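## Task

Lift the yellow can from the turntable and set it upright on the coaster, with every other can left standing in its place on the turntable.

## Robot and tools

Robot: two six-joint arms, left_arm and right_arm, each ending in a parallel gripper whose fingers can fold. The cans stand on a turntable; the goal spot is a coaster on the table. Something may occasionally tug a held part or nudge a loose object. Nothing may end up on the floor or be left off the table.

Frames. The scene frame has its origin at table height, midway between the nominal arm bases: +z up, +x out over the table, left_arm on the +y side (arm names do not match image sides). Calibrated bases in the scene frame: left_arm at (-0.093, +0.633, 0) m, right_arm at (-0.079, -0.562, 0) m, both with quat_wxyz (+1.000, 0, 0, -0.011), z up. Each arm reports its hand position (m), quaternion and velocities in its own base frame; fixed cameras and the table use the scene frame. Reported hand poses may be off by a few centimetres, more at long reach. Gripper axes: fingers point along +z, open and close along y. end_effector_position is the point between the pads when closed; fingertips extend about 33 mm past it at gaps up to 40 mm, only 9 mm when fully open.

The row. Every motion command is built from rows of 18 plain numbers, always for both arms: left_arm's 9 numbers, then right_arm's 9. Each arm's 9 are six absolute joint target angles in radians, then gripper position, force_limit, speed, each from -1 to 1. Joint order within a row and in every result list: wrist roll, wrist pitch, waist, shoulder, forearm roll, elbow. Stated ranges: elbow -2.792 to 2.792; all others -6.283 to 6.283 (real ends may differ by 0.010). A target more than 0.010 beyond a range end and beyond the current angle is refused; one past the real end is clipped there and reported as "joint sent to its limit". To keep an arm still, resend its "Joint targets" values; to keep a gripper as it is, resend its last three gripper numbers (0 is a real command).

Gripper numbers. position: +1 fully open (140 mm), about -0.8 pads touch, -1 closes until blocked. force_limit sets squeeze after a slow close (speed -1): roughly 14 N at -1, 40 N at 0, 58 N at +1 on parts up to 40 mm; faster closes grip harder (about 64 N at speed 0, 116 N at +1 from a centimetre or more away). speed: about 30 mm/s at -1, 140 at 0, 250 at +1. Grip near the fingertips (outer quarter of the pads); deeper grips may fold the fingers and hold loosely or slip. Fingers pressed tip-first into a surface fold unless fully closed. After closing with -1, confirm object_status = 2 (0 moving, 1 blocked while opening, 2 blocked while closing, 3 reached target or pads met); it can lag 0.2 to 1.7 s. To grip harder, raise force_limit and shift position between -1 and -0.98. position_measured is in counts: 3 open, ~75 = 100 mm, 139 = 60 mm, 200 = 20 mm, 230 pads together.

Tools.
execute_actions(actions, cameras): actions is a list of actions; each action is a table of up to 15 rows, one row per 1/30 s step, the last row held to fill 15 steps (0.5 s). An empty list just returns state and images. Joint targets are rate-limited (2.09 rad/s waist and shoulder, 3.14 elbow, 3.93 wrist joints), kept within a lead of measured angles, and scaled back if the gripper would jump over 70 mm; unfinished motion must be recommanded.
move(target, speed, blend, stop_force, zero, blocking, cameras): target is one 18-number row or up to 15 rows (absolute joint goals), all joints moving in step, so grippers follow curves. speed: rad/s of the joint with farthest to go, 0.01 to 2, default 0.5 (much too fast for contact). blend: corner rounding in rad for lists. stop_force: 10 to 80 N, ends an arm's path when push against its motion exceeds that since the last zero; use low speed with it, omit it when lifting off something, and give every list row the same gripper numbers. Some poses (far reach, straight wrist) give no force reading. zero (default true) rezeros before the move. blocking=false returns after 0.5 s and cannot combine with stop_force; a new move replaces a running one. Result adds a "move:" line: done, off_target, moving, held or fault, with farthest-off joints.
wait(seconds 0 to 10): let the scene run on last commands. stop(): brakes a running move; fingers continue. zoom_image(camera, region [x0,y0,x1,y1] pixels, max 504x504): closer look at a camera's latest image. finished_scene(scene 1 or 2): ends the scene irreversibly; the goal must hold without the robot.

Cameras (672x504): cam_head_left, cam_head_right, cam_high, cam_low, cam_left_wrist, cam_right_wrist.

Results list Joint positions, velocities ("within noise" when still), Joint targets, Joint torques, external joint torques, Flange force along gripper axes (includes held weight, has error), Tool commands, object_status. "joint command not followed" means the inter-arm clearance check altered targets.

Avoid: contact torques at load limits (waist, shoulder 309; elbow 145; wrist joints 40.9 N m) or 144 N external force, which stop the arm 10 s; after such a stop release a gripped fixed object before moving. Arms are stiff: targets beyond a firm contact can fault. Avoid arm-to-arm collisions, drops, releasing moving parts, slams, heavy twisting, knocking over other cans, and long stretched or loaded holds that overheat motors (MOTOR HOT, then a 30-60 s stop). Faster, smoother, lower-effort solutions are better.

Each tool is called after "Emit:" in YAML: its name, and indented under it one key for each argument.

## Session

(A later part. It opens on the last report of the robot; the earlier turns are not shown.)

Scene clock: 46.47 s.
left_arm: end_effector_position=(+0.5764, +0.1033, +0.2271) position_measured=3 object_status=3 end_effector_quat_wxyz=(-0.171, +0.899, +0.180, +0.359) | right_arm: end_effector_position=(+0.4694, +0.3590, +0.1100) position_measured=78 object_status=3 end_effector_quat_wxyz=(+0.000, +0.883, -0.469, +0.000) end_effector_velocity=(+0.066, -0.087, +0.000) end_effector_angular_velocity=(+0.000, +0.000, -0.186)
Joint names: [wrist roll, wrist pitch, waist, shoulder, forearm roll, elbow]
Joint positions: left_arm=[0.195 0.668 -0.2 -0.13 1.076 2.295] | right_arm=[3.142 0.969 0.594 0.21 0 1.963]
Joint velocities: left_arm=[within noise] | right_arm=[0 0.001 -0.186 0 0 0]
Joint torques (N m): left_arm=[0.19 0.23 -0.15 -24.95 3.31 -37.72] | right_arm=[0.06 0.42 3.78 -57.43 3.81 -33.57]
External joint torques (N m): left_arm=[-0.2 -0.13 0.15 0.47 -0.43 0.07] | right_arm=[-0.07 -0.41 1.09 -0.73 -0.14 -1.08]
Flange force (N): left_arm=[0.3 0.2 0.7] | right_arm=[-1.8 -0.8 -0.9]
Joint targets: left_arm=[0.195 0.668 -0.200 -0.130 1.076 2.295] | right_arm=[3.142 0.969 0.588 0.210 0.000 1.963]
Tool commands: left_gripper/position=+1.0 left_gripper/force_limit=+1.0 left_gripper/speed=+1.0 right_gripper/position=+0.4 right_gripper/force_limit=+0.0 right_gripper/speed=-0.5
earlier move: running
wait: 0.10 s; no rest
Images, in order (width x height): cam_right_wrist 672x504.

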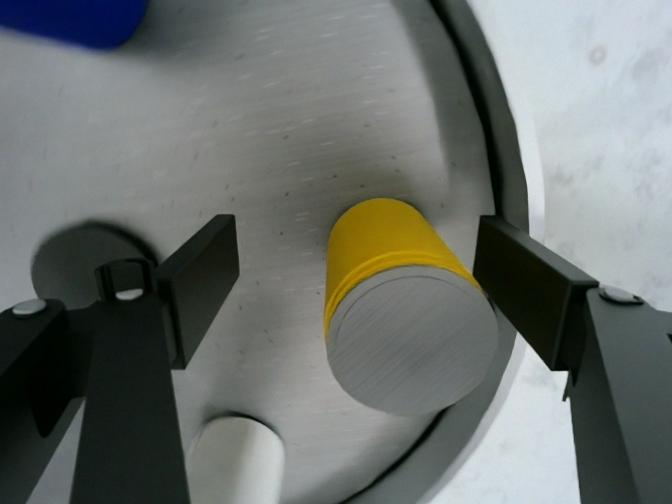

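Emit:
move:
  target:
    - [0.195,0.668,-0.2,-0.13,1.076,2.295,1,1,1,3.1416,1.3204,0.648,0.0701,0,1.7511,0.4,0,-0.2]
    - [0.195,0.668,-0.2,-0.13,1.076,2.295,1,1,1,3.1416,0.9787,0.688,0.1966,0,1.9663,0.31,0,-0.2]
  speed: 0.5
  cameras: ["cam_right_wrist"]

Emit:
wait:
  seconds: 0.3
  cameras: ["cam_right_wrist"]

Emit:
wait:
  seconds: 0.3
  cameras: ["cam_right_wrist"]

Scene clock: 52.20 s.
left_arm: end_effector_position=(+0.5764, +0.1033, +0.2271) position_measured=3 object_status=3 end_effector_quat_wxyz=(-0.171, +0.899, +0.180, +0.359) | right_arm: end_effector_position=(+0.4300, +0.3981, +0.1160) position_measured=90 object_status=3 end_effector_quat_wxyz=(+0.000, +0.904, -0.427, +0.000)
Joint names: [wrist roll, wrist pitch, waist, shoulder, forearm roll, elbow]
Joint positions: left_arm=[0.195 0.668 -0.2 -0.13 1.076 2.295] | right_arm=[3.142 0.979 0.688 0.197 0 1.966]
Joint velocities: within noise
Joint torques (N m): left_arm=[0.2 0.23 -0.24 -25.09 3.3 -37.74] | right_arm=[0.08 0.39 0.58 -55.36 3.7 -34.18]
External joint torques (N m): left_arm=[-0.21 -0.14 0.24 0.29 -0.41 0] | right_arm=[-0.08 -0.4 -0.72 -0.69 -0.1 -1.32]
Flange force (N): left_arm=[0.4 -0.1 0.6] | right_arm=[1.3 -1.3 -1.1]
Joint targets: left_arm=[0.195 0.668 -0.200 -0.130 1.076 2.295] | right_arm=[3.142 0.979 0.688 0.197 0.000 1.966]
earlier move: done
move: done
Images, in order (width x height): cam_right_wrist 672x504.

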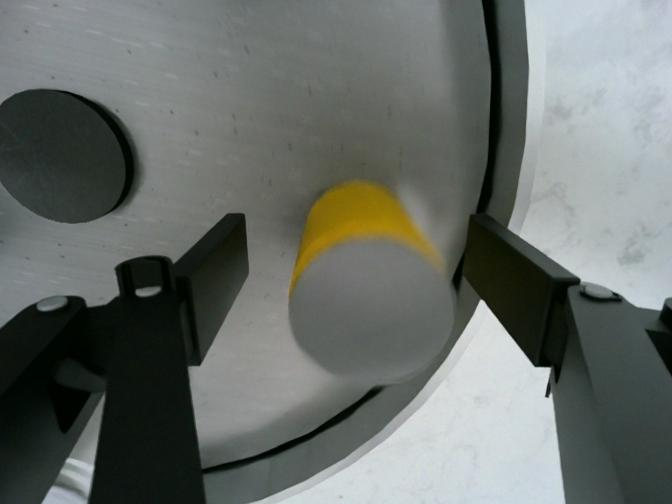

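Scene clock: 52.50 s.
left_arm: end_effector_position=(+0.5764, +0.1033, +0.2271) position_measured=3 object_status=3 end_effector_quat_wxyz=(-0.171, +0.899, +0.180, +0.359) | right_arm: end_effector_position=(+0.4300, +0.3981, +0.1160) position_measured=90 object_status=3 end_effector_quat_wxyz=(+0.000, +0.904, -0.427, +0.000)
Joint names: [wrist roll, wrist pitch, waist, shoulder, forearm roll, elbow]
Joint positions: left_arm=[0.195 0.668 -0.2 -0.13 1.076 2.295] | right_arm=[3.142 0.979 0.688 0.197 0 1.966]
Joint velocities: within noise
Joint torques (N m): left_arm=[0.19 0.25 -0.26 -25.16 3.26 -37.69] | right_arm=[0.06 0.37 0.51 -55.31 3.7 -34.25]
External joint torques (N m): left_arm=[-0.2 -0.15 0.33 0.54 -0.37 -0.11] | right_arm=[-0.06 -0.39 -0.43 -0.75 -0.1 -1.21]
Flange force (N): left_arm=[0.7 0.1 1.3] | right_arm=[0.8 -1.0 -1.1]
Joint targets: left_arm=[0.195 0.668 -0.200 -0.130 1.076 2.295] | right_arm=[3.142 0.979 0.688 0.197 0.000 1.966]
Tool commands: left_gripper/position=+1.0 left_gripper/force_limit=+1.0 left_gripper/speed=+1.0 right_gripper/position=+0.31 right_gripper/force_limit=+0.0 right_gripper/speed=-0.2
wait: 0.30 s; at rest by 0.17 s
Images, in order (width x height): cam_right_wrist 672x504.

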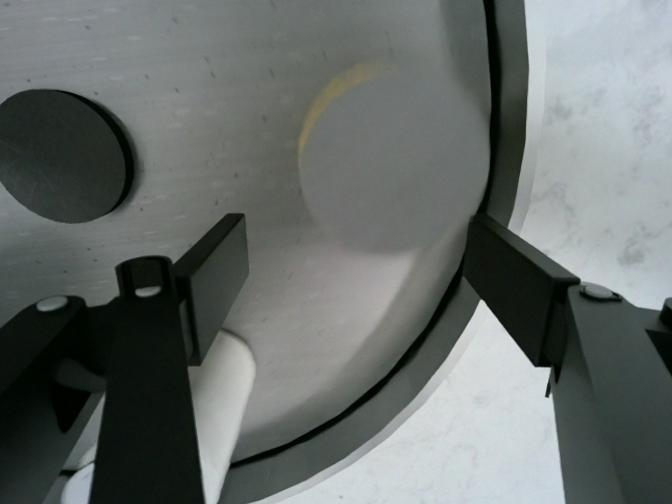

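Scene clock: 52.80 s.
left_arm: end_effector_position=(+0.5764, +0.1033, +0.2271) position_measured=3 object_status=3 end_effector_quat_wxyz=(-0.171, +0.899, +0.180, +0.359) | right_arm: end_effector_position=(+0.4300, +0.3981, +0.1160) position_measured=90 object_status=3 end_effector_quat_wxyz=(+0.000, +0.904, -0.427, +0.000)
Joint names: [wrist roll, wrist pitch, waist, shoulder, forearm roll, elbow]
Joint positions: left_arm=[0.195 0.668 -0.2 -0.13 1.076 2.295] | right_arm=[3.142 0.979 0.688 0.197 0 1.966]
Joint velocities: within noise
Joint torques (N m): left_arm=[0.21 0.29 -0.33 -24.9 3.3 -37.66] | right_arm=[0.07 0.34 0.41 -55.49 3.69 -34.23]
External joint torques (N m): left_arm=[-0.22 -0.19 0.38 0.45 -0.42 0.03] | right_arm=[-0.07 -0.35 -0.45 -0.34 -0.09 -1.17]
Flange force (N): left_arm=[0.5 -0.2 1.2] | right_arm=[0.8 -1.5 -0.7]
Joint targets: left_arm=[0.195 0.668 -0.200 -0.130 1.076 2.295] | right_arm=[3.142 0.979 0.688 0.197 0.000 1.966]
Tool commands: left_gripper/position=+1.0 left_gripper/force_limit=+1.0 left_gripper/speed=+1.0 right_gripper/position=+0.31 right_gripper/force_limit=+0.0 right_gripper/speed=-0.2
wait: 0.30 s; at rest by 0.17 s
Images, in order (width x height): cam_right_wrist 672x504.

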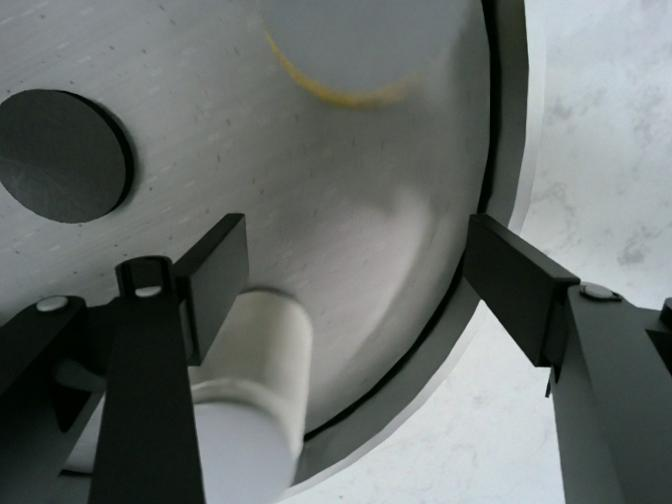

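Emit:
wait:
  seconds: 0.1
  cameras: []

Scene clock: 53.37 s.
left_arm: end_effector_position=(+0.5764, +0.1033, +0.2271) position_measured=3 object_status=3 end_effector_quat_wxyz=(-0.171, +0.899, +0.180, +0.359) | right_arm: end_effector_position=(+0.4300, +0.3981, +0.1160) position_measured=90 object_status=3 end_effector_quat_wxyz=(+0.000, +0.904, -0.427, +0.000)
Joint names: [wrist roll, wrist pitch, waist, shoulder, forearm roll, elbow]
Joint positions: left_arm=[0.195 0.668 -0.2 -0.13 1.076 2.295] | right_arm=[3.142 0.979 0.688 0.197 0 1.966]
Joint velocities: within noise
Joint torques (N m): left_arm=[0.22 0.22 -0.22 -24.98 3.29 -37.73] | right_arm=[0.1 0.37 0.61 -55.13 3.67 -34.13]
External joint torques (N m): left_arm=[-0.23 -0.13 0.18 0.5 -0.38 -0.26] | right_arm=[-0.1 -0.37 -0.71 -0.78 -0.08 -1.25]
Flange force (N): left_arm=[0.8 0.5 1.0] | right_arm=[1.3 -1.0 -1.2]
Joint targets: left_arm=[0.195 0.668 -0.200 -0.130 1.076 2.295] | right_arm=[3.142 0.979 0.688 0.197 0.000 1.966]
Tool commands: left_gripper/position=+1.0 left_gripper/force_limit=+1.0 left_gripper/speed=+1.0 right_gripper/position=+0.31 right_gripper/force_limit=+0.0 right_gripper/speed=-0.2
wait: 0.10 s; at rest from the start
No camera images: "cameras" was empty.

Emit:
wait:
  seconds: 4.32
  cameras: []

Emit:
move:
  target:
    - [0.195,0.668,-0.2,-0.13,1.076,2.295,1,1,1,3.1416,0.9747,0.568,0.1824,0,1.9845,-1,0,-0.2]
    - [0.195,0.668,-0.2,-0.13,1.076,2.295,1,1,1,3.1416,1.3204,0.53,0.0701,0,1.7511,-1,0,-0.2]
  speed: [0.231,0.6]
  blend: [0.03,0]

Scene clock: 58.10 s.
left_arm: end_effector_position=(+0.5764, +0.1033, +0.2271) position_measured=3 object_status=3 end_effector_quat_wxyz=(-0.171, +0.899, +0.180, +0.359) | right_arm: end_effector_position=(+0.4300, +0.3981, +0.1160) position_measured=90 object_status=3 end_effector_quat_wxyz=(+0.000, +0.904, -0.427, +0.000)
Joint names: [wrist roll, wrist pitch, waist, shoulder, forearm roll, elbow]
Joint positions: left_arm=[0.195 0.668 -0.2 -0.13 1.076 2.295] | right_arm=[3.142 0.979 0.688 0.197 0 1.966]
Joint velocities: within noise
Joint torques (N m): left_arm=[0.2 0.28 -0.15 -25.14 3.32 -37.67] | right_arm=[0.07 0.36 0.39 -55.42 3.71 -34.24]
External joint torques (N m): left_arm=[-0.21 -0.2 0.13 0.75 -0.43 -0.21] | right_arm=[-0.07 -0.37 -0.32 -0.58 -0.12 -1.15]
Flange force (N): left_arm=[0.8 0.7 1.4] | right_arm=[0.6 -1.1 -0.9]
Joint targets: left_arm=[0.195 0.668 -0.200 -0.130 1.076 2.295] | right_arm=[3.142 0.979 0.688 0.197 0.000 1.966]
Tool commands: left_gripper/position=+1.0 left_gripper/force_limit=+1.0 left_gripper/speed=+1.0 right_gripper/position=+0.31 right_gripper/force_limit=+0.0 right_gripper/speed=-0.2
wait: 4.33 s; at rest from the start
No camera images: "cameras" was empty.

Scene clock: 59.60 s.
left_arm: end_effector_position=(+0.5764, +0.1033, +0.2271) position_measured=3 object_status=3 end_effector_quat_wxyz=(-0.171, +0.899, +0.180, +0.359) | right_arm: end_effector_position=(+0.4873, +0.3255, +0.2999) position_measured=154 object_status=2 end_effector_quat_wxyz=(+0.000, +0.868, -0.497, +0.000)
Joint names: [wrist roll, wrist pitch, waist, shoulder, forearm roll, elbow]
Joint positions: left_arm=[0.195 0.668 -0.2 -0.13 1.076 2.295] | right_arm=[3.142 1.32 0.53 0.07 0 1.751]
Joint velocities: within noise
Joint torques (N m): left_arm=[0.16 0.26 0.01 -25.08 3.29 -37.69] | right_arm=[0.05 0.35 0.57 -49.44 4.3 -40.21]
External joint torques (N m): left_arm=[-0.17 -0.17 0.01 0.57 -0.39 -0.21] | right_arm=[-0.05 -0.35 -0.65 0.81 -0.12 -1.03]
Flange force (N): left_arm=[0.7 0.7 0.8] | right_arm=[1.0 -3.0 -0.5]
Joint targets: left_arm=[0.195 0.668 -0.200 -0.130 1.076 2.295] | right_arm=[3.142 1.320 0.530 0.070 0.000 1.751]
move: done

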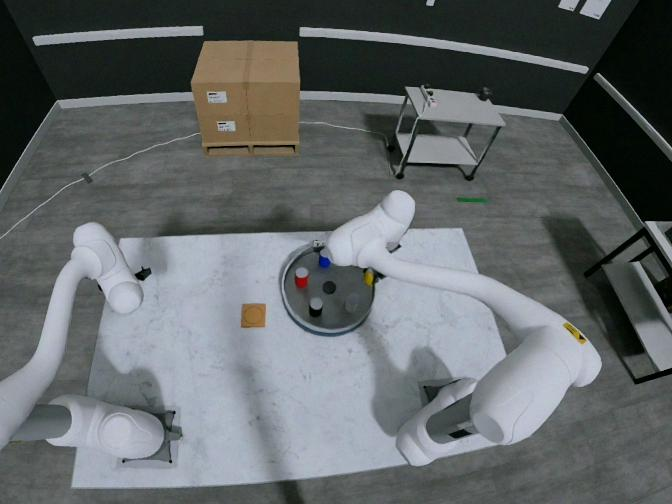

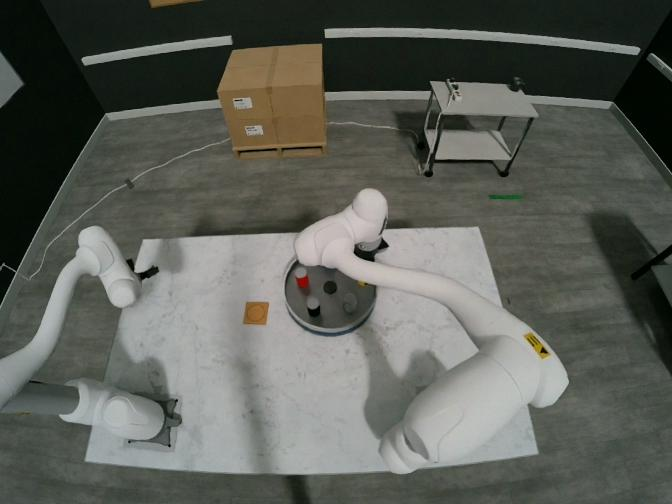

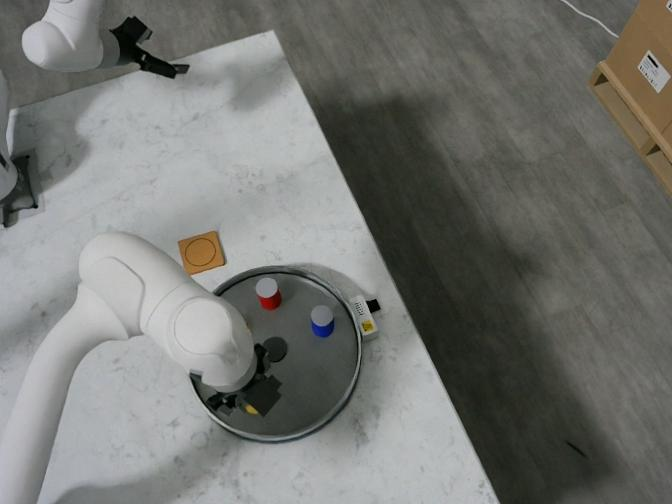

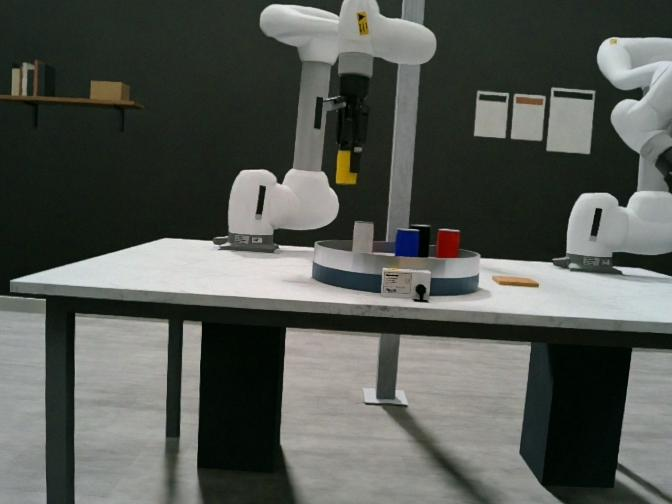

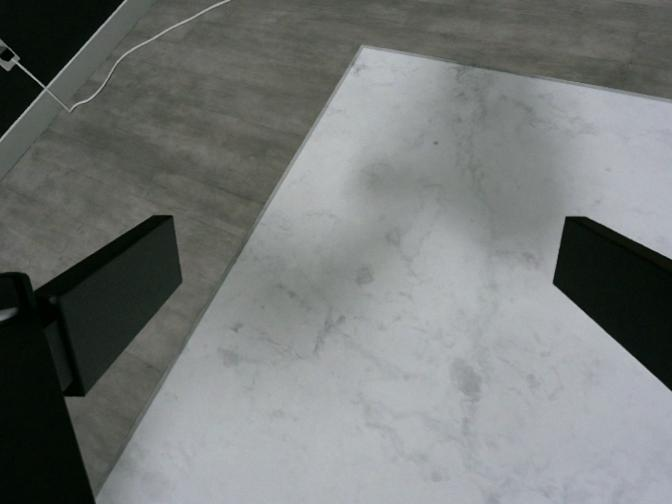

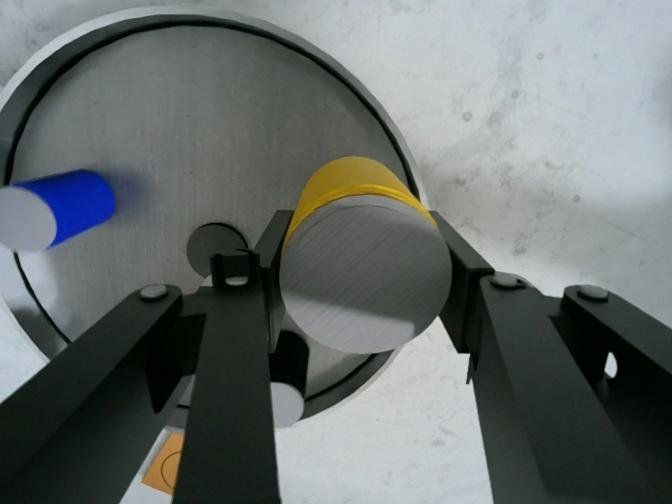

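Emit:
move:
  target: [0.195,0.668,-0.2,-0.13,1.076,2.295,1,1,1,3.1416,1.4579,1.0458,0.6515,0,1.0322,-1,0,-0.2]
  speed: 0.6

Emit:
zoom_image:
  camera: "cam_high"
  region: [100, 150, 300, 300]

Emit:
zoom_image:
  camera: "cam_low"
  region: [420, 150, 600, 310]

Scene clock: 63.10 s.
left_arm: end_effector_position=(+0.5764, +0.1033, +0.2271) position_measured=3 object_status=3 end_effector_quat_wxyz=(-0.171, +0.899, +0.180, +0.359) | right_arm: end_effector_position=(+0.4370, +0.8232, +0.2501) position_measured=154 object_status=2 end_effector_quat_wxyz=(+0.000, +0.966, -0.260, +0.000)
Joint names: [wrist roll, wrist pitch, waist, shoulder, forearm roll, elbow]
Joint positions: left_arm=[0.195 0.668 -0.2 -0.13 1.076 2.295] | right_arm=[3.142 1.458 1.046 0.651 0 1.032]
Joint velocities: within noise
Joint torques (N m): left_arm=[0.2 0.26 -0.47 -25.22 3.29 -37.69] | right_arm=[0.06 0.36 0.91 -107.14 4.44 -41.75]
External joint torques (N m): left_arm=[-0.21 -0.17 0.61 0.45 -0.41 -0.11] | right_arm=[-0.06 -0.37 -0.89 1.2 -0.14 -0.56]
Flange force (N): left_arm=[1.0 -0.6 1.5] | right_arm=[0.9 -3.5 0.1]
Joint targets: left_arm=[0.195 0.668 -0.200 -0.130 1.076 2.295] | right_arm=[3.142 1.458 1.046 0.651 0.000 1.032]
move: done

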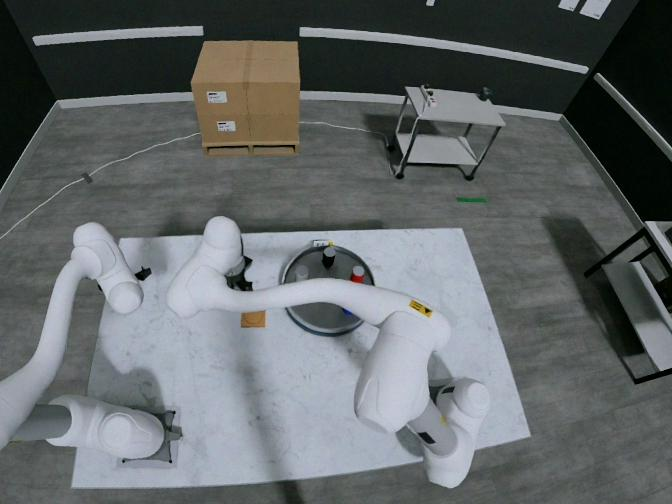

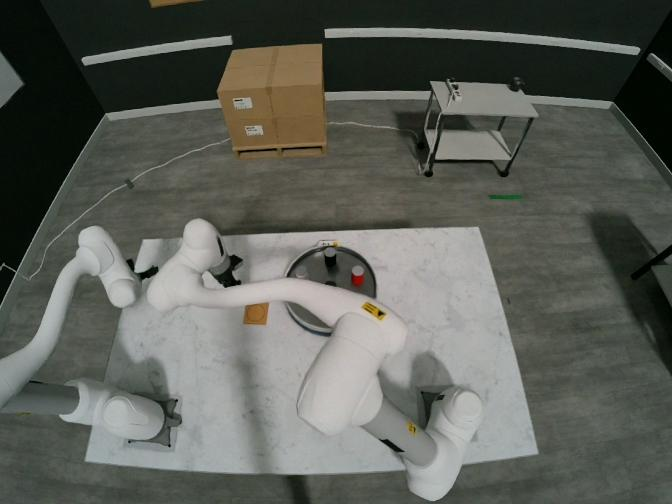

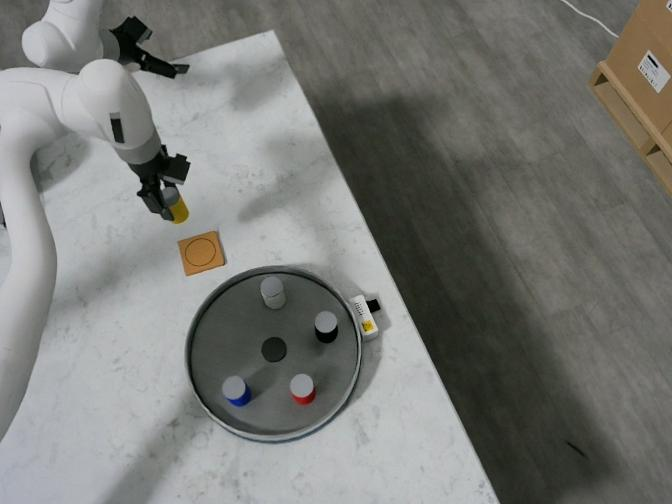

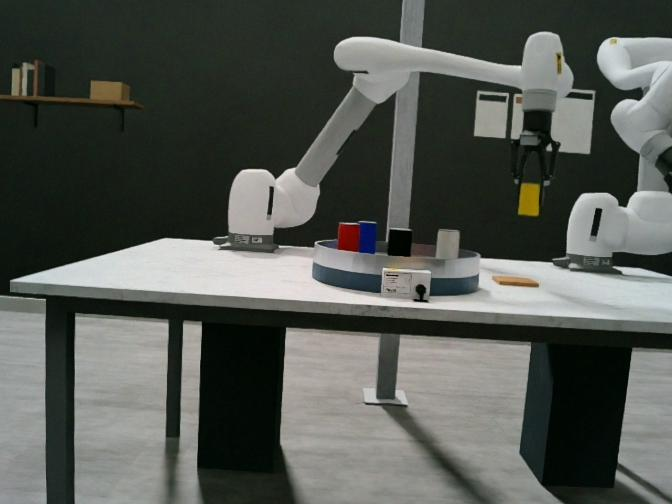

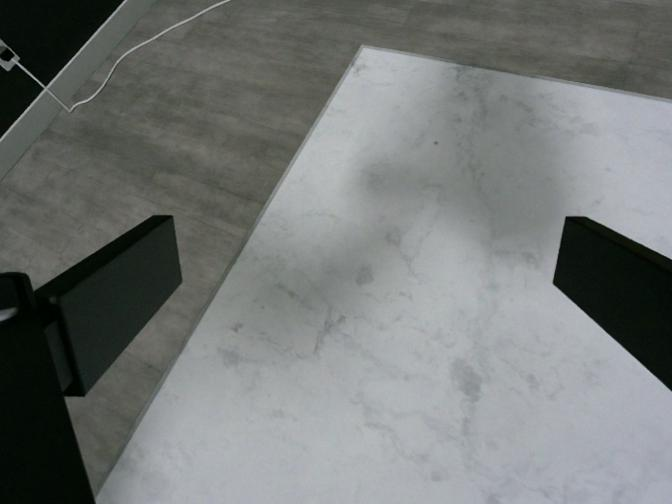

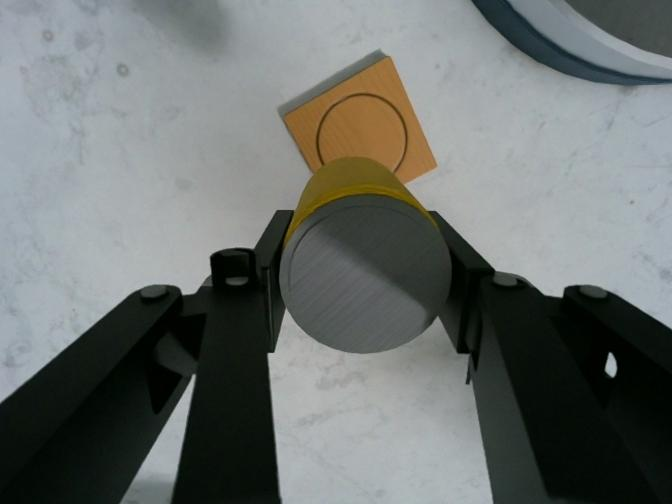

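Scaled by 2.520.

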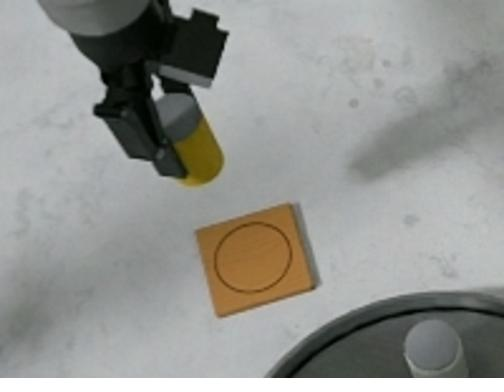

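Scaled by 2.800.

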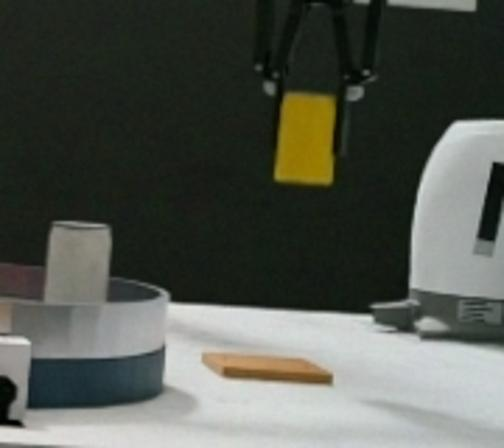

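Emit:
move:
  target: [0.195,0.668,-0.2,-0.13,1.076,2.295,1,1,1,3.1416,1.3232,1.0029,0.6676,0,1.1508,-1,0,-0.2]
  speed: 0.3
  cameras: ["cam_high","cam_low","cam_right_wrist","cam_head_left"]

Emit:
zoom_image:
  camera: "cam_high"
  region: [100, 150, 300, 300]

Emit:
zoom_image:
  camera: "cam_low"
  region: [420, 150, 600, 310]

Scene clock: 65.50 s.
left_arm: end_effector_position=(+0.5764, +0.1033, +0.2271) position_measured=3 object_status=3 end_effector_quat_wxyz=(-0.171, +0.899, +0.180, +0.359) | right_arm: end_effector_position=(+0.4689, +0.7991, +0.1698) position_measured=154 object_status=2 end_effector_quat_wxyz=(+0.000, +0.960, -0.280, +0.000)
Joint names: [wrist roll, wrist pitch, waist, shoulder, forearm roll, elbow]
Joint positions: left_arm=[0.195 0.668 -0.2 -0.13 1.076 2.295] | right_arm=[3.142 1.323 1.003 0.668 0 1.151]
Joint velocities: within noise
Joint torques (N m): left_arm=[0.17 0.27 -0.22 -25.1 3.33 -37.79] | right_arm=[0.12 0.42 0.38 -107.44 4.33 -40.73]
External joint torques (N m): left_arm=[-0.18 -0.17 0.26 0.49 -0.44 0.01] | right_arm=[-0.12 -0.43 0.2 1.31 -0.13 -0.49]
Flange force (N): left_arm=[0.6 0.0 1.0] | right_arm=[-0.2 -3.2 0.7]
Joint targets: left_arm=[0.195 0.668 -0.200 -0.130 1.076 2.295] | right_arm=[3.142 1.323 1.003 0.668 0.000 1.151]
move: done
Images, in order (width x height): cam_head_left 672x504, cam_high 672x504, cam_low 672x504, cam_right_wrist 672x504.

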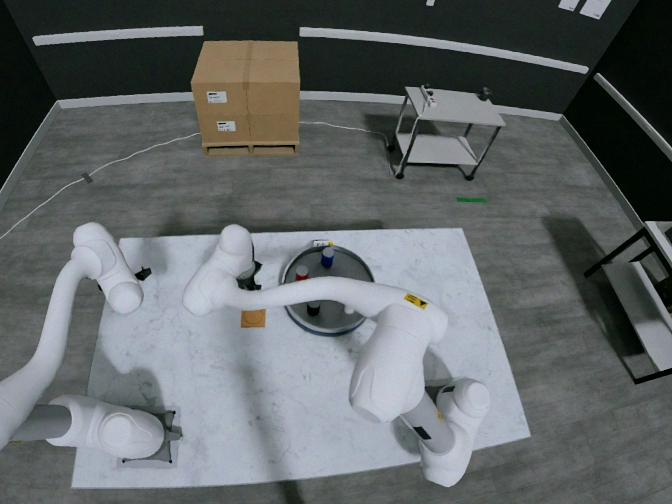

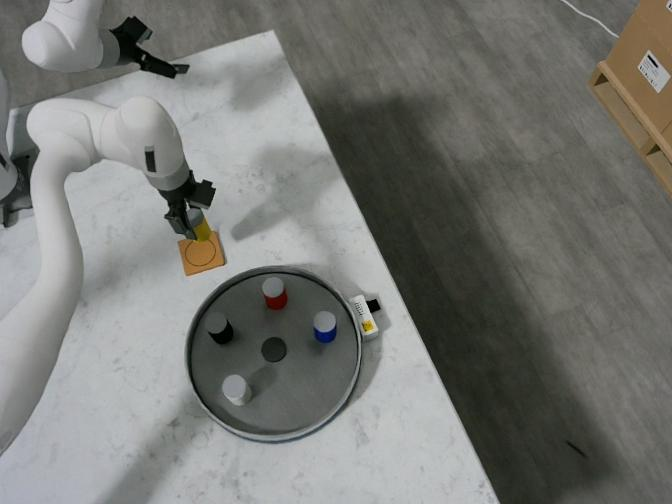

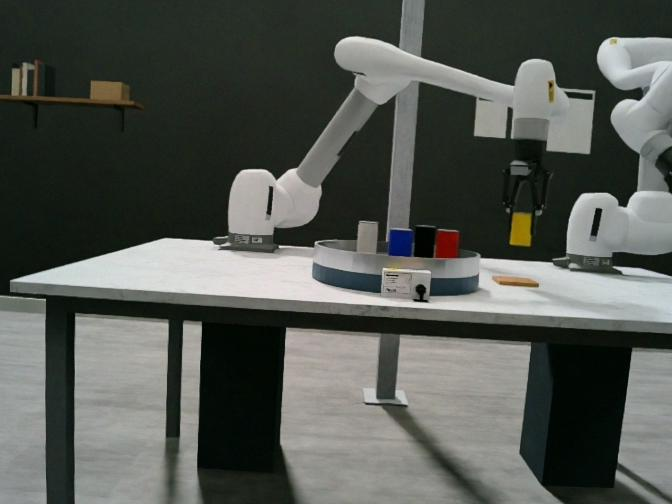

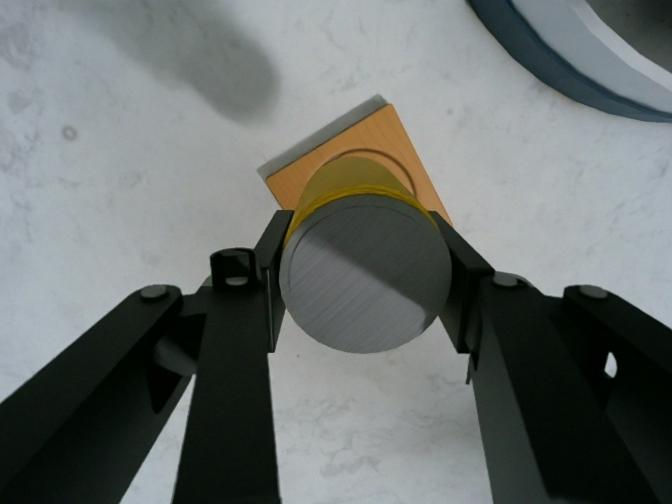

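Scaled by 2.520.

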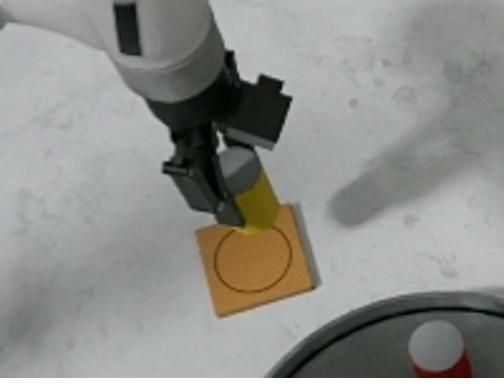

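Scaled by 2.800.

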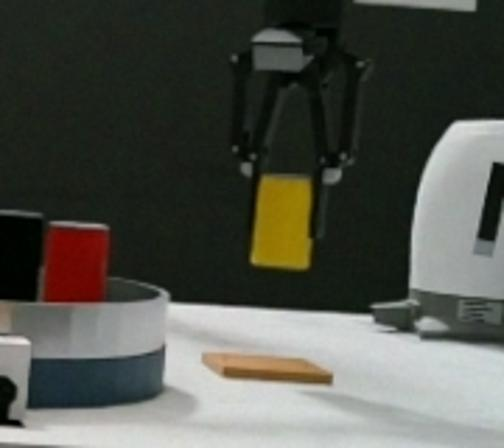

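Emit:
move:
  target: [0.195,0.668,-0.2,-0.13,1.076,2.295,1,1,1,3.1416,1.2377,1.0134,0.6910,0,1.2129,-1,0,-0.2]
  speed: 0.2
  cameras: ["cam_high","cam_low","cam_right_wrist"]

Emit:
zoom_image:
  camera: "cam_high"
  region: [140, 180, 260, 300]

Emit:
zoom_image:
  camera: "cam_low"
  region: [450, 190, 570, 310]

Emit:
zoom_image:
  camera: "cam_right_wrist"
  region: [220, 100, 500, 310]

Scene clock: 67.67 s.
left_arm: end_effector_position=(+0.5764, +0.1033, +0.2271) position_measured=3 object_status=3 end_effector_quat_wxyz=(-0.171, +0.899, +0.180, +0.359) | right_arm: end_effector_position=(+0.4592, +0.8019, +0.1150) position_measured=154 object_status=2 end_effector_quat_wxyz=(+0.000, +0.961, -0.275, +0.000)
Joint names: [wrist roll, wrist pitch, waist, shoulder, forearm roll, elbow]
Joint positions: left_arm=[0.195 0.668 -0.2 -0.13 1.076 2.295] | right_arm=[3.142 1.238 1.013 0.691 0 1.213]
Joint velocities: within noise
Joint torques (N m): left_arm=[0.16 0.24 -0.16 -24.96 3.33 -37.78] | right_arm=[0.07 0.39 0.61 -108.31 4.22 -40.23]
External joint torques (N m): left_arm=[-0.17 -0.15 0.19 0.51 -0.43 -0.05] | right_arm=[-0.07 -0.4 -0.38 0.57 -0.11 -0.16]
Flange force (N): left_arm=[0.6 0.2 0.8] | right_arm=[0.4 -0.9 0.8]
Joint targets: left_arm=[0.195 0.668 -0.200 -0.130 1.076 2.295] | right_arm=[3.142 1.238 1.013 0.691 0.000 1.213]
move: done
Images, in order (width x height): cam_high 672x504, cam_low 672x504, cam_right_wrist 672x504.

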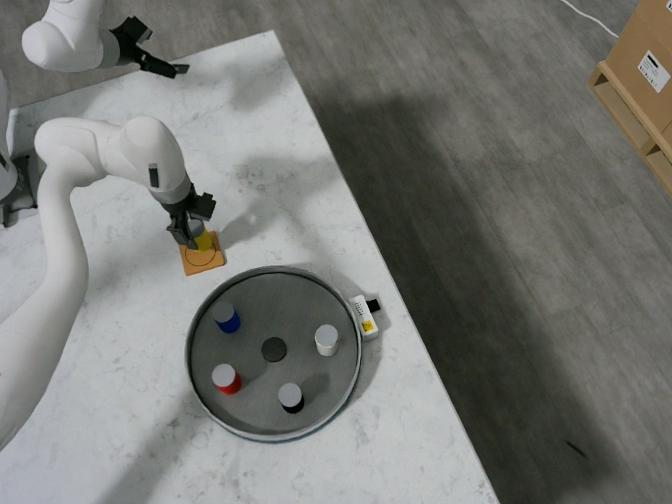

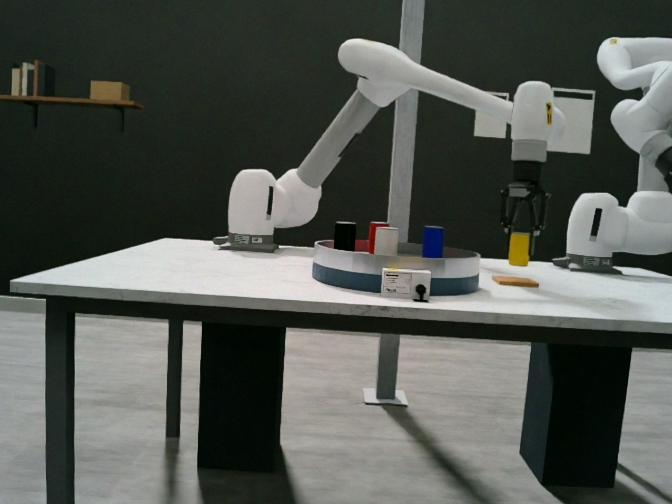

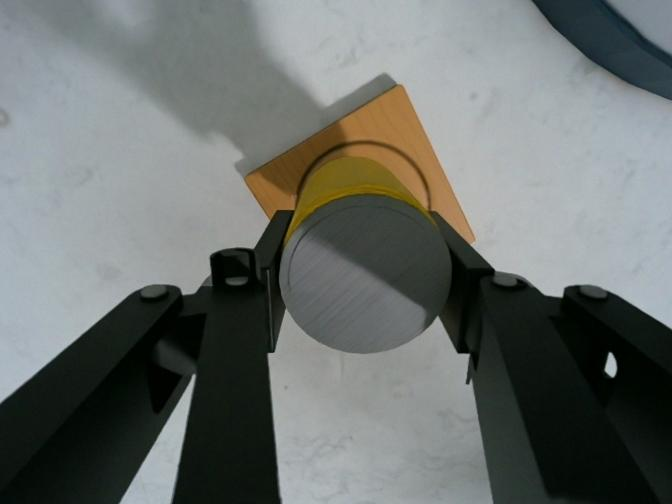

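Scaled by 4.200.

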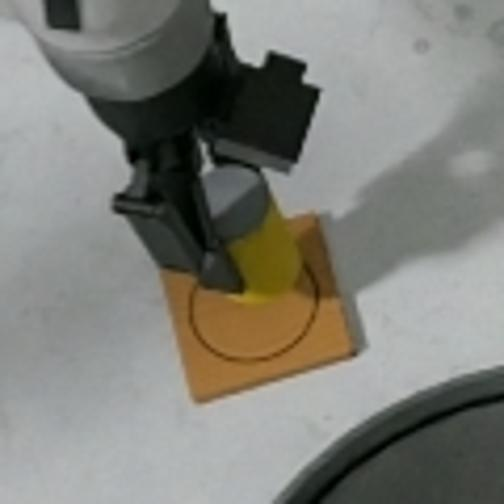

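Scaled by 4.200.

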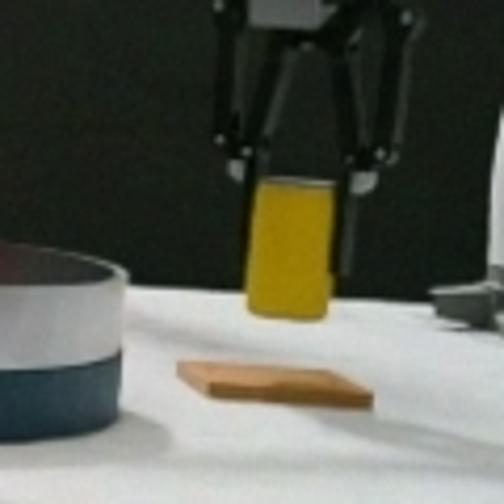

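Scaled by 1.800.

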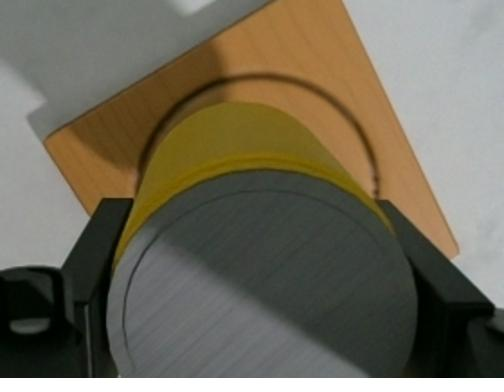

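Emit:
move:
  target: [0.195,0.668,-0.2,-0.13,1.076,2.295,1,1,1,3.1416,1.1764,1.0167,0.7108,0,1.2544,-1,0,-0.2]
  speed: 0.025
  stop_force: 12
  cameras: ["cam_high","cam_low","cam_right_wrist"]

Emit:
zoom_image:
  camera: "cam_high"
  region: [140, 180, 260, 300]

Emit:
zoom_image:
  camera: "cam_low"
  region: [450, 190, 570, 310]

Scene clock: 71.57 s.
left_arm: end_effector_position=(+0.5764, +0.1033, +0.2271) position_measured=3 object_status=3 end_effector_quat_wxyz=(-0.171, +0.899, +0.180, +0.359) | right_arm: end_effector_position=(+0.4551, +0.8010, +0.0753) position_measured=154 object_status=2 end_effector_quat_wxyz=(+0.000, +0.962, -0.274, +0.000)
Joint names: [wrist roll, wrist pitch, waist, shoulder, forearm roll, elbow]
Joint positions: left_arm=[0.195 0.668 -0.2 -0.13 1.076 2.295] | right_arm=[3.142 1.177 1.017 0.711 0 1.254]
Joint velocities: within noise
Joint torques (N m): left_arm=[0.21 0.25 -0.19 -25.06 3.31 -37.75] | right_arm=[0.02 -1.09 1.35 -91.42 4.45 -31.67]
External joint torques (N m): left_arm=[-0.22 -0.16 0.23 0.45 -0.41 -0.13] | right_arm=[-0.02 1.08 -1.52 -16.19 -0.47 -7.61]
Flange force (N): left_arm=[0.6 0.2 0.9] | right_arm=[1.8 2.8 -18.0]
Joint targets: left_arm=[0.195 0.668 -0.200 -0.130 1.076 2.295] | right_arm=[3.142 1.177 1.017 0.711 0.000 1.254]
move: contact (right_arm)
Images, in order (width x height): cam_high 672x504, cam_low 672x504, cam_right_wrist 672x504.

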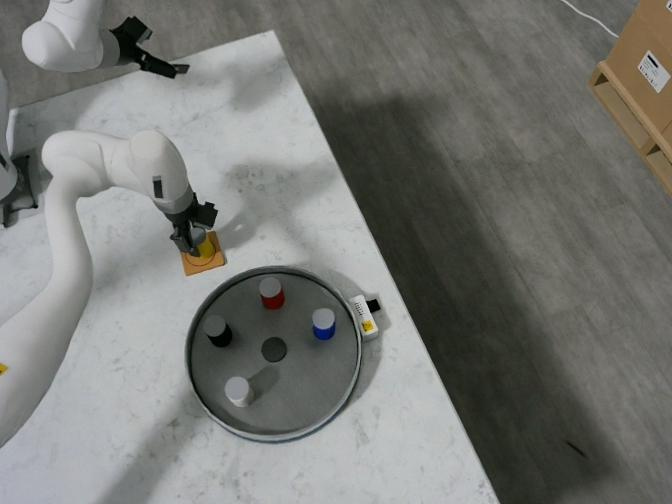

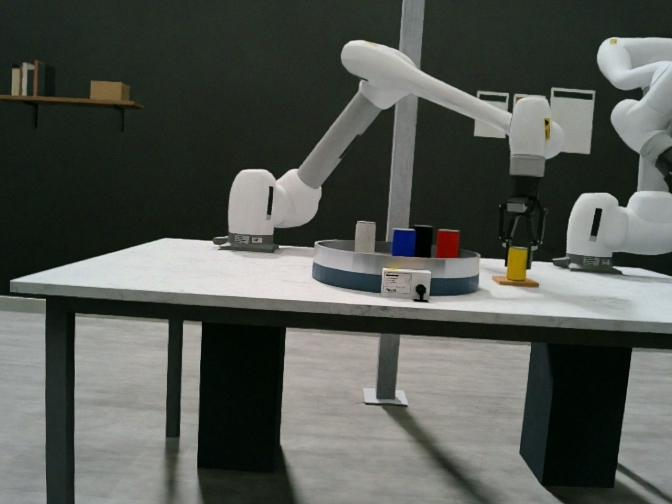

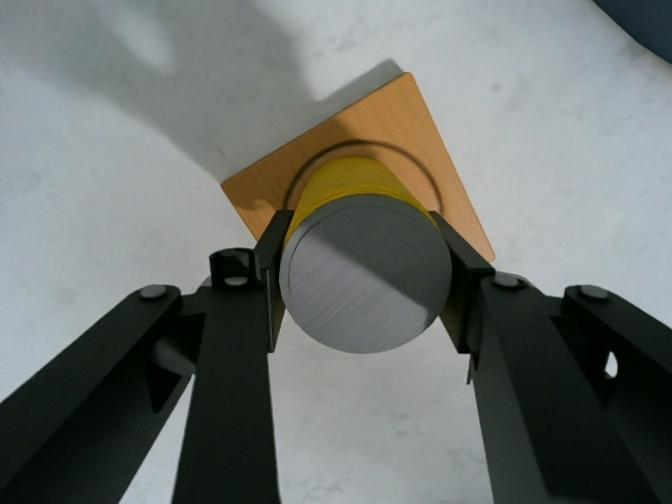

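Scaled by 4.200.

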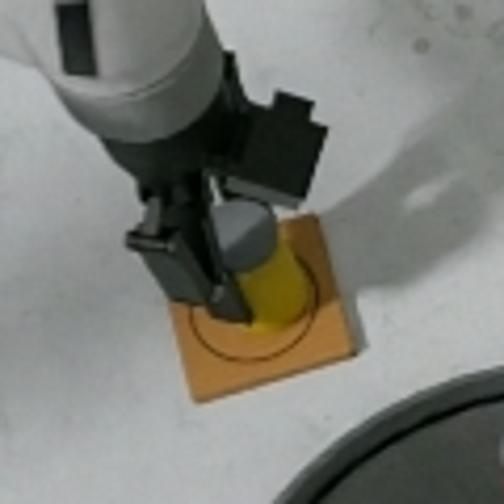

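Scaled by 4.200.

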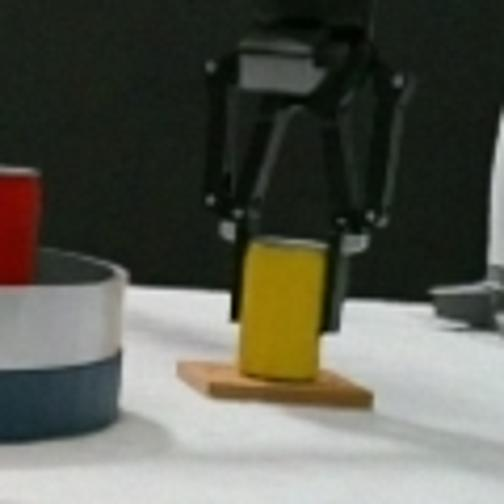

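Emit:
move:
  target:
    - [0.195,0.668,-0.2,-0.13,1.076,2.295,1,1,1,3.1416,1.1934,1.0167,0.7033,0,1.2449,-1,0,-0.2]
    - [0.195,0.668,-0.2,-0.13,1.076,2.295,1,1,1,3.1416,1.1880,1.0296,0.6963,0,1.2573,-1,0,-0.2]
  speed: 0.05
  cameras: []

Emit:
move:
  target: [0.195,0.668,-0.2,-0.13,1.076,2.295,1,1,1,3.1416,1.1637,1.0296,0.7073,0,1.2706,-1,0,-0.2]
  speed: 0.02
  stop_force: 10
  cameras: ["cam_high","cam_low","cam_right_wrist"]

Emit:
zoom_image:
  camera: "cam_high"
  region: [140, 180, 260, 300]

Emit:
zoom_image:
  camera: "cam_low"
  region: [450, 190, 570, 310]

Scene clock: 73.80 s.
left_arm: end_effector_position=(+0.5764, +0.1033, +0.2271) position_measured=3 object_status=3 end_effector_quat_wxyz=(-0.171, +0.899, +0.180, +0.359) | right_arm: end_effector_position=(+0.4424, +0.8030, +0.0868) position_measured=154 object_status=2 end_effector_quat_wxyz=(+0.000, +0.964, -0.267, +0.000)
Joint names: [wrist roll, wrist pitch, waist, shoulder, forearm roll, elbow]
Joint positions: left_arm=[0.195 0.668 -0.2 -0.13 1.076 2.295] | right_arm=[3.142 1.188 1.03 0.696 0 1.257]
Joint velocities: within noise
Joint torques (N m): left_arm=[0.19 0.28 -0.11 -25.23 3.27 -37.77] | right_arm=[0.04 0.29 0.59 -107.9 4.14 -38.99]
External joint torques (N m): left_arm=[-0.2 -0.19 0.19 0.5 -0.37 -0.12] | right_arm=[-0.04 -0.3 -0.68 0.88 -0.12 -0.59]
Flange force (N): left_arm=[0.6 0.3 1.1] | right_arm=[0.7 -2.7 0.5]
Joint targets: left_arm=[0.195 0.668 -0.200 -0.130 1.076 2.295] | right_arm=[3.142 1.188 1.030 0.696 0.000 1.257]
move: done
No camera images: "cameras" was empty.

Scene clock: 75.23 s.
left_arm: end_effector_position=(+0.5764, +0.1033, +0.2271) position_measured=3 object_status=3 end_effector_quat_wxyz=(-0.171, +0.899, +0.180, +0.359) | right_arm: end_effector_position=(+0.4425, +0.8031, +0.0752) position_measured=154 object_status=2 end_effector_quat_wxyz=(+0.000, +0.964, -0.267, +0.000)
Joint names: [wrist roll, wrist pitch, waist, shoulder, forearm roll, elbow]
Joint positions: left_arm=[0.195 0.668 -0.2 -0.13 1.076 2.295] | right_arm=[3.142 1.171 1.03 0.704 0 1.266]
Joint velocities: within noise
Joint torques (N m): left_arm=[0.21 0.24 -0.15 -25.05 3.25 -37.67] | right_arm=[0 -1.23 0.76 -89.56 4.24 -30.93]
External joint torques (N m): left_arm=[-0.22 -0.14 0.24 0.04 -0.35 -0.23] | right_arm=[0 1.23 -0.78 -18.17 -0.24 -8.44]
Flange force (N): left_arm=[0.6 -0.2 0.3] | right_arm=[1.0 3.4 -20.2]
Joint targets: left_arm=[0.195 0.668 -0.200 -0.130 1.076 2.295] | right_arm=[3.142 1.171 1.030 0.704 0.000 1.266]
move: contact (right_arm)
Images, in order (width x height): cam_high 672x504, cam_low 672x504, cam_right_wrist 672x504.

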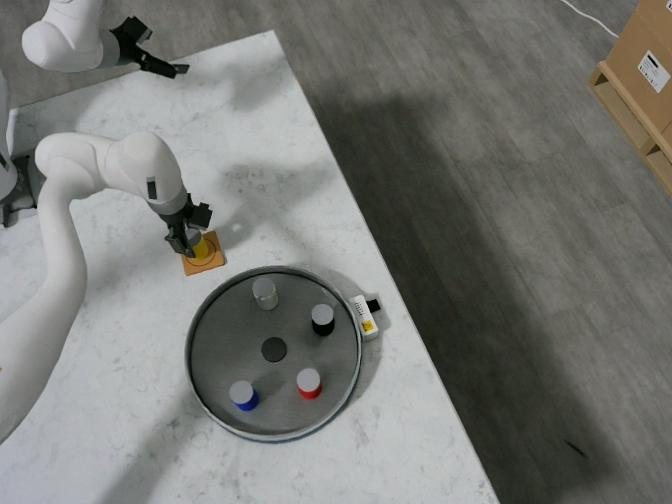

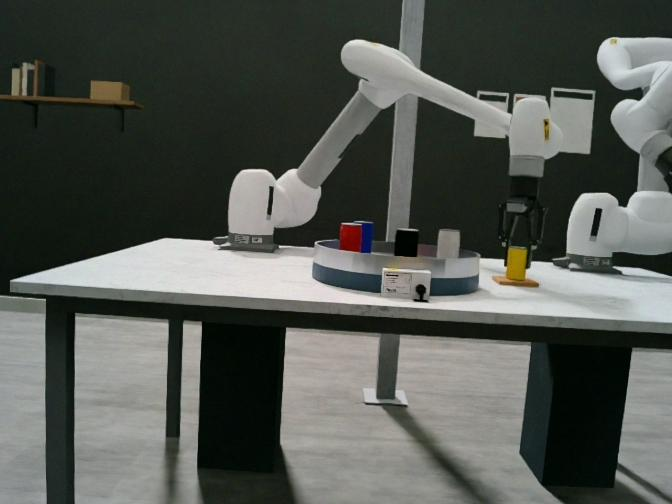

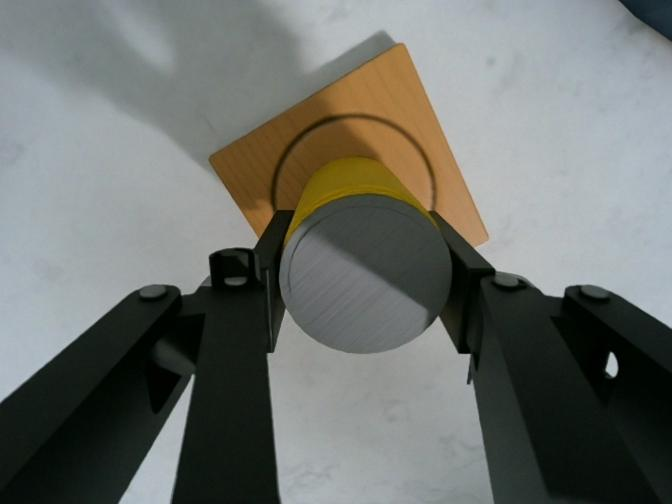

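Scaled by 4.200.

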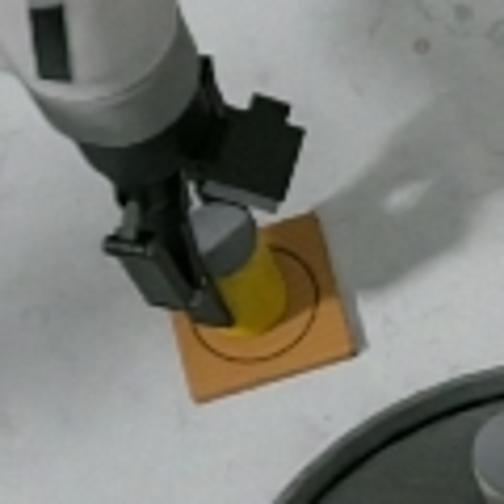

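Scaled by 4.200.

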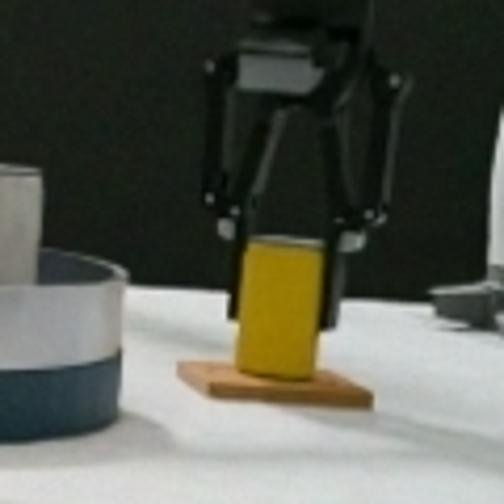

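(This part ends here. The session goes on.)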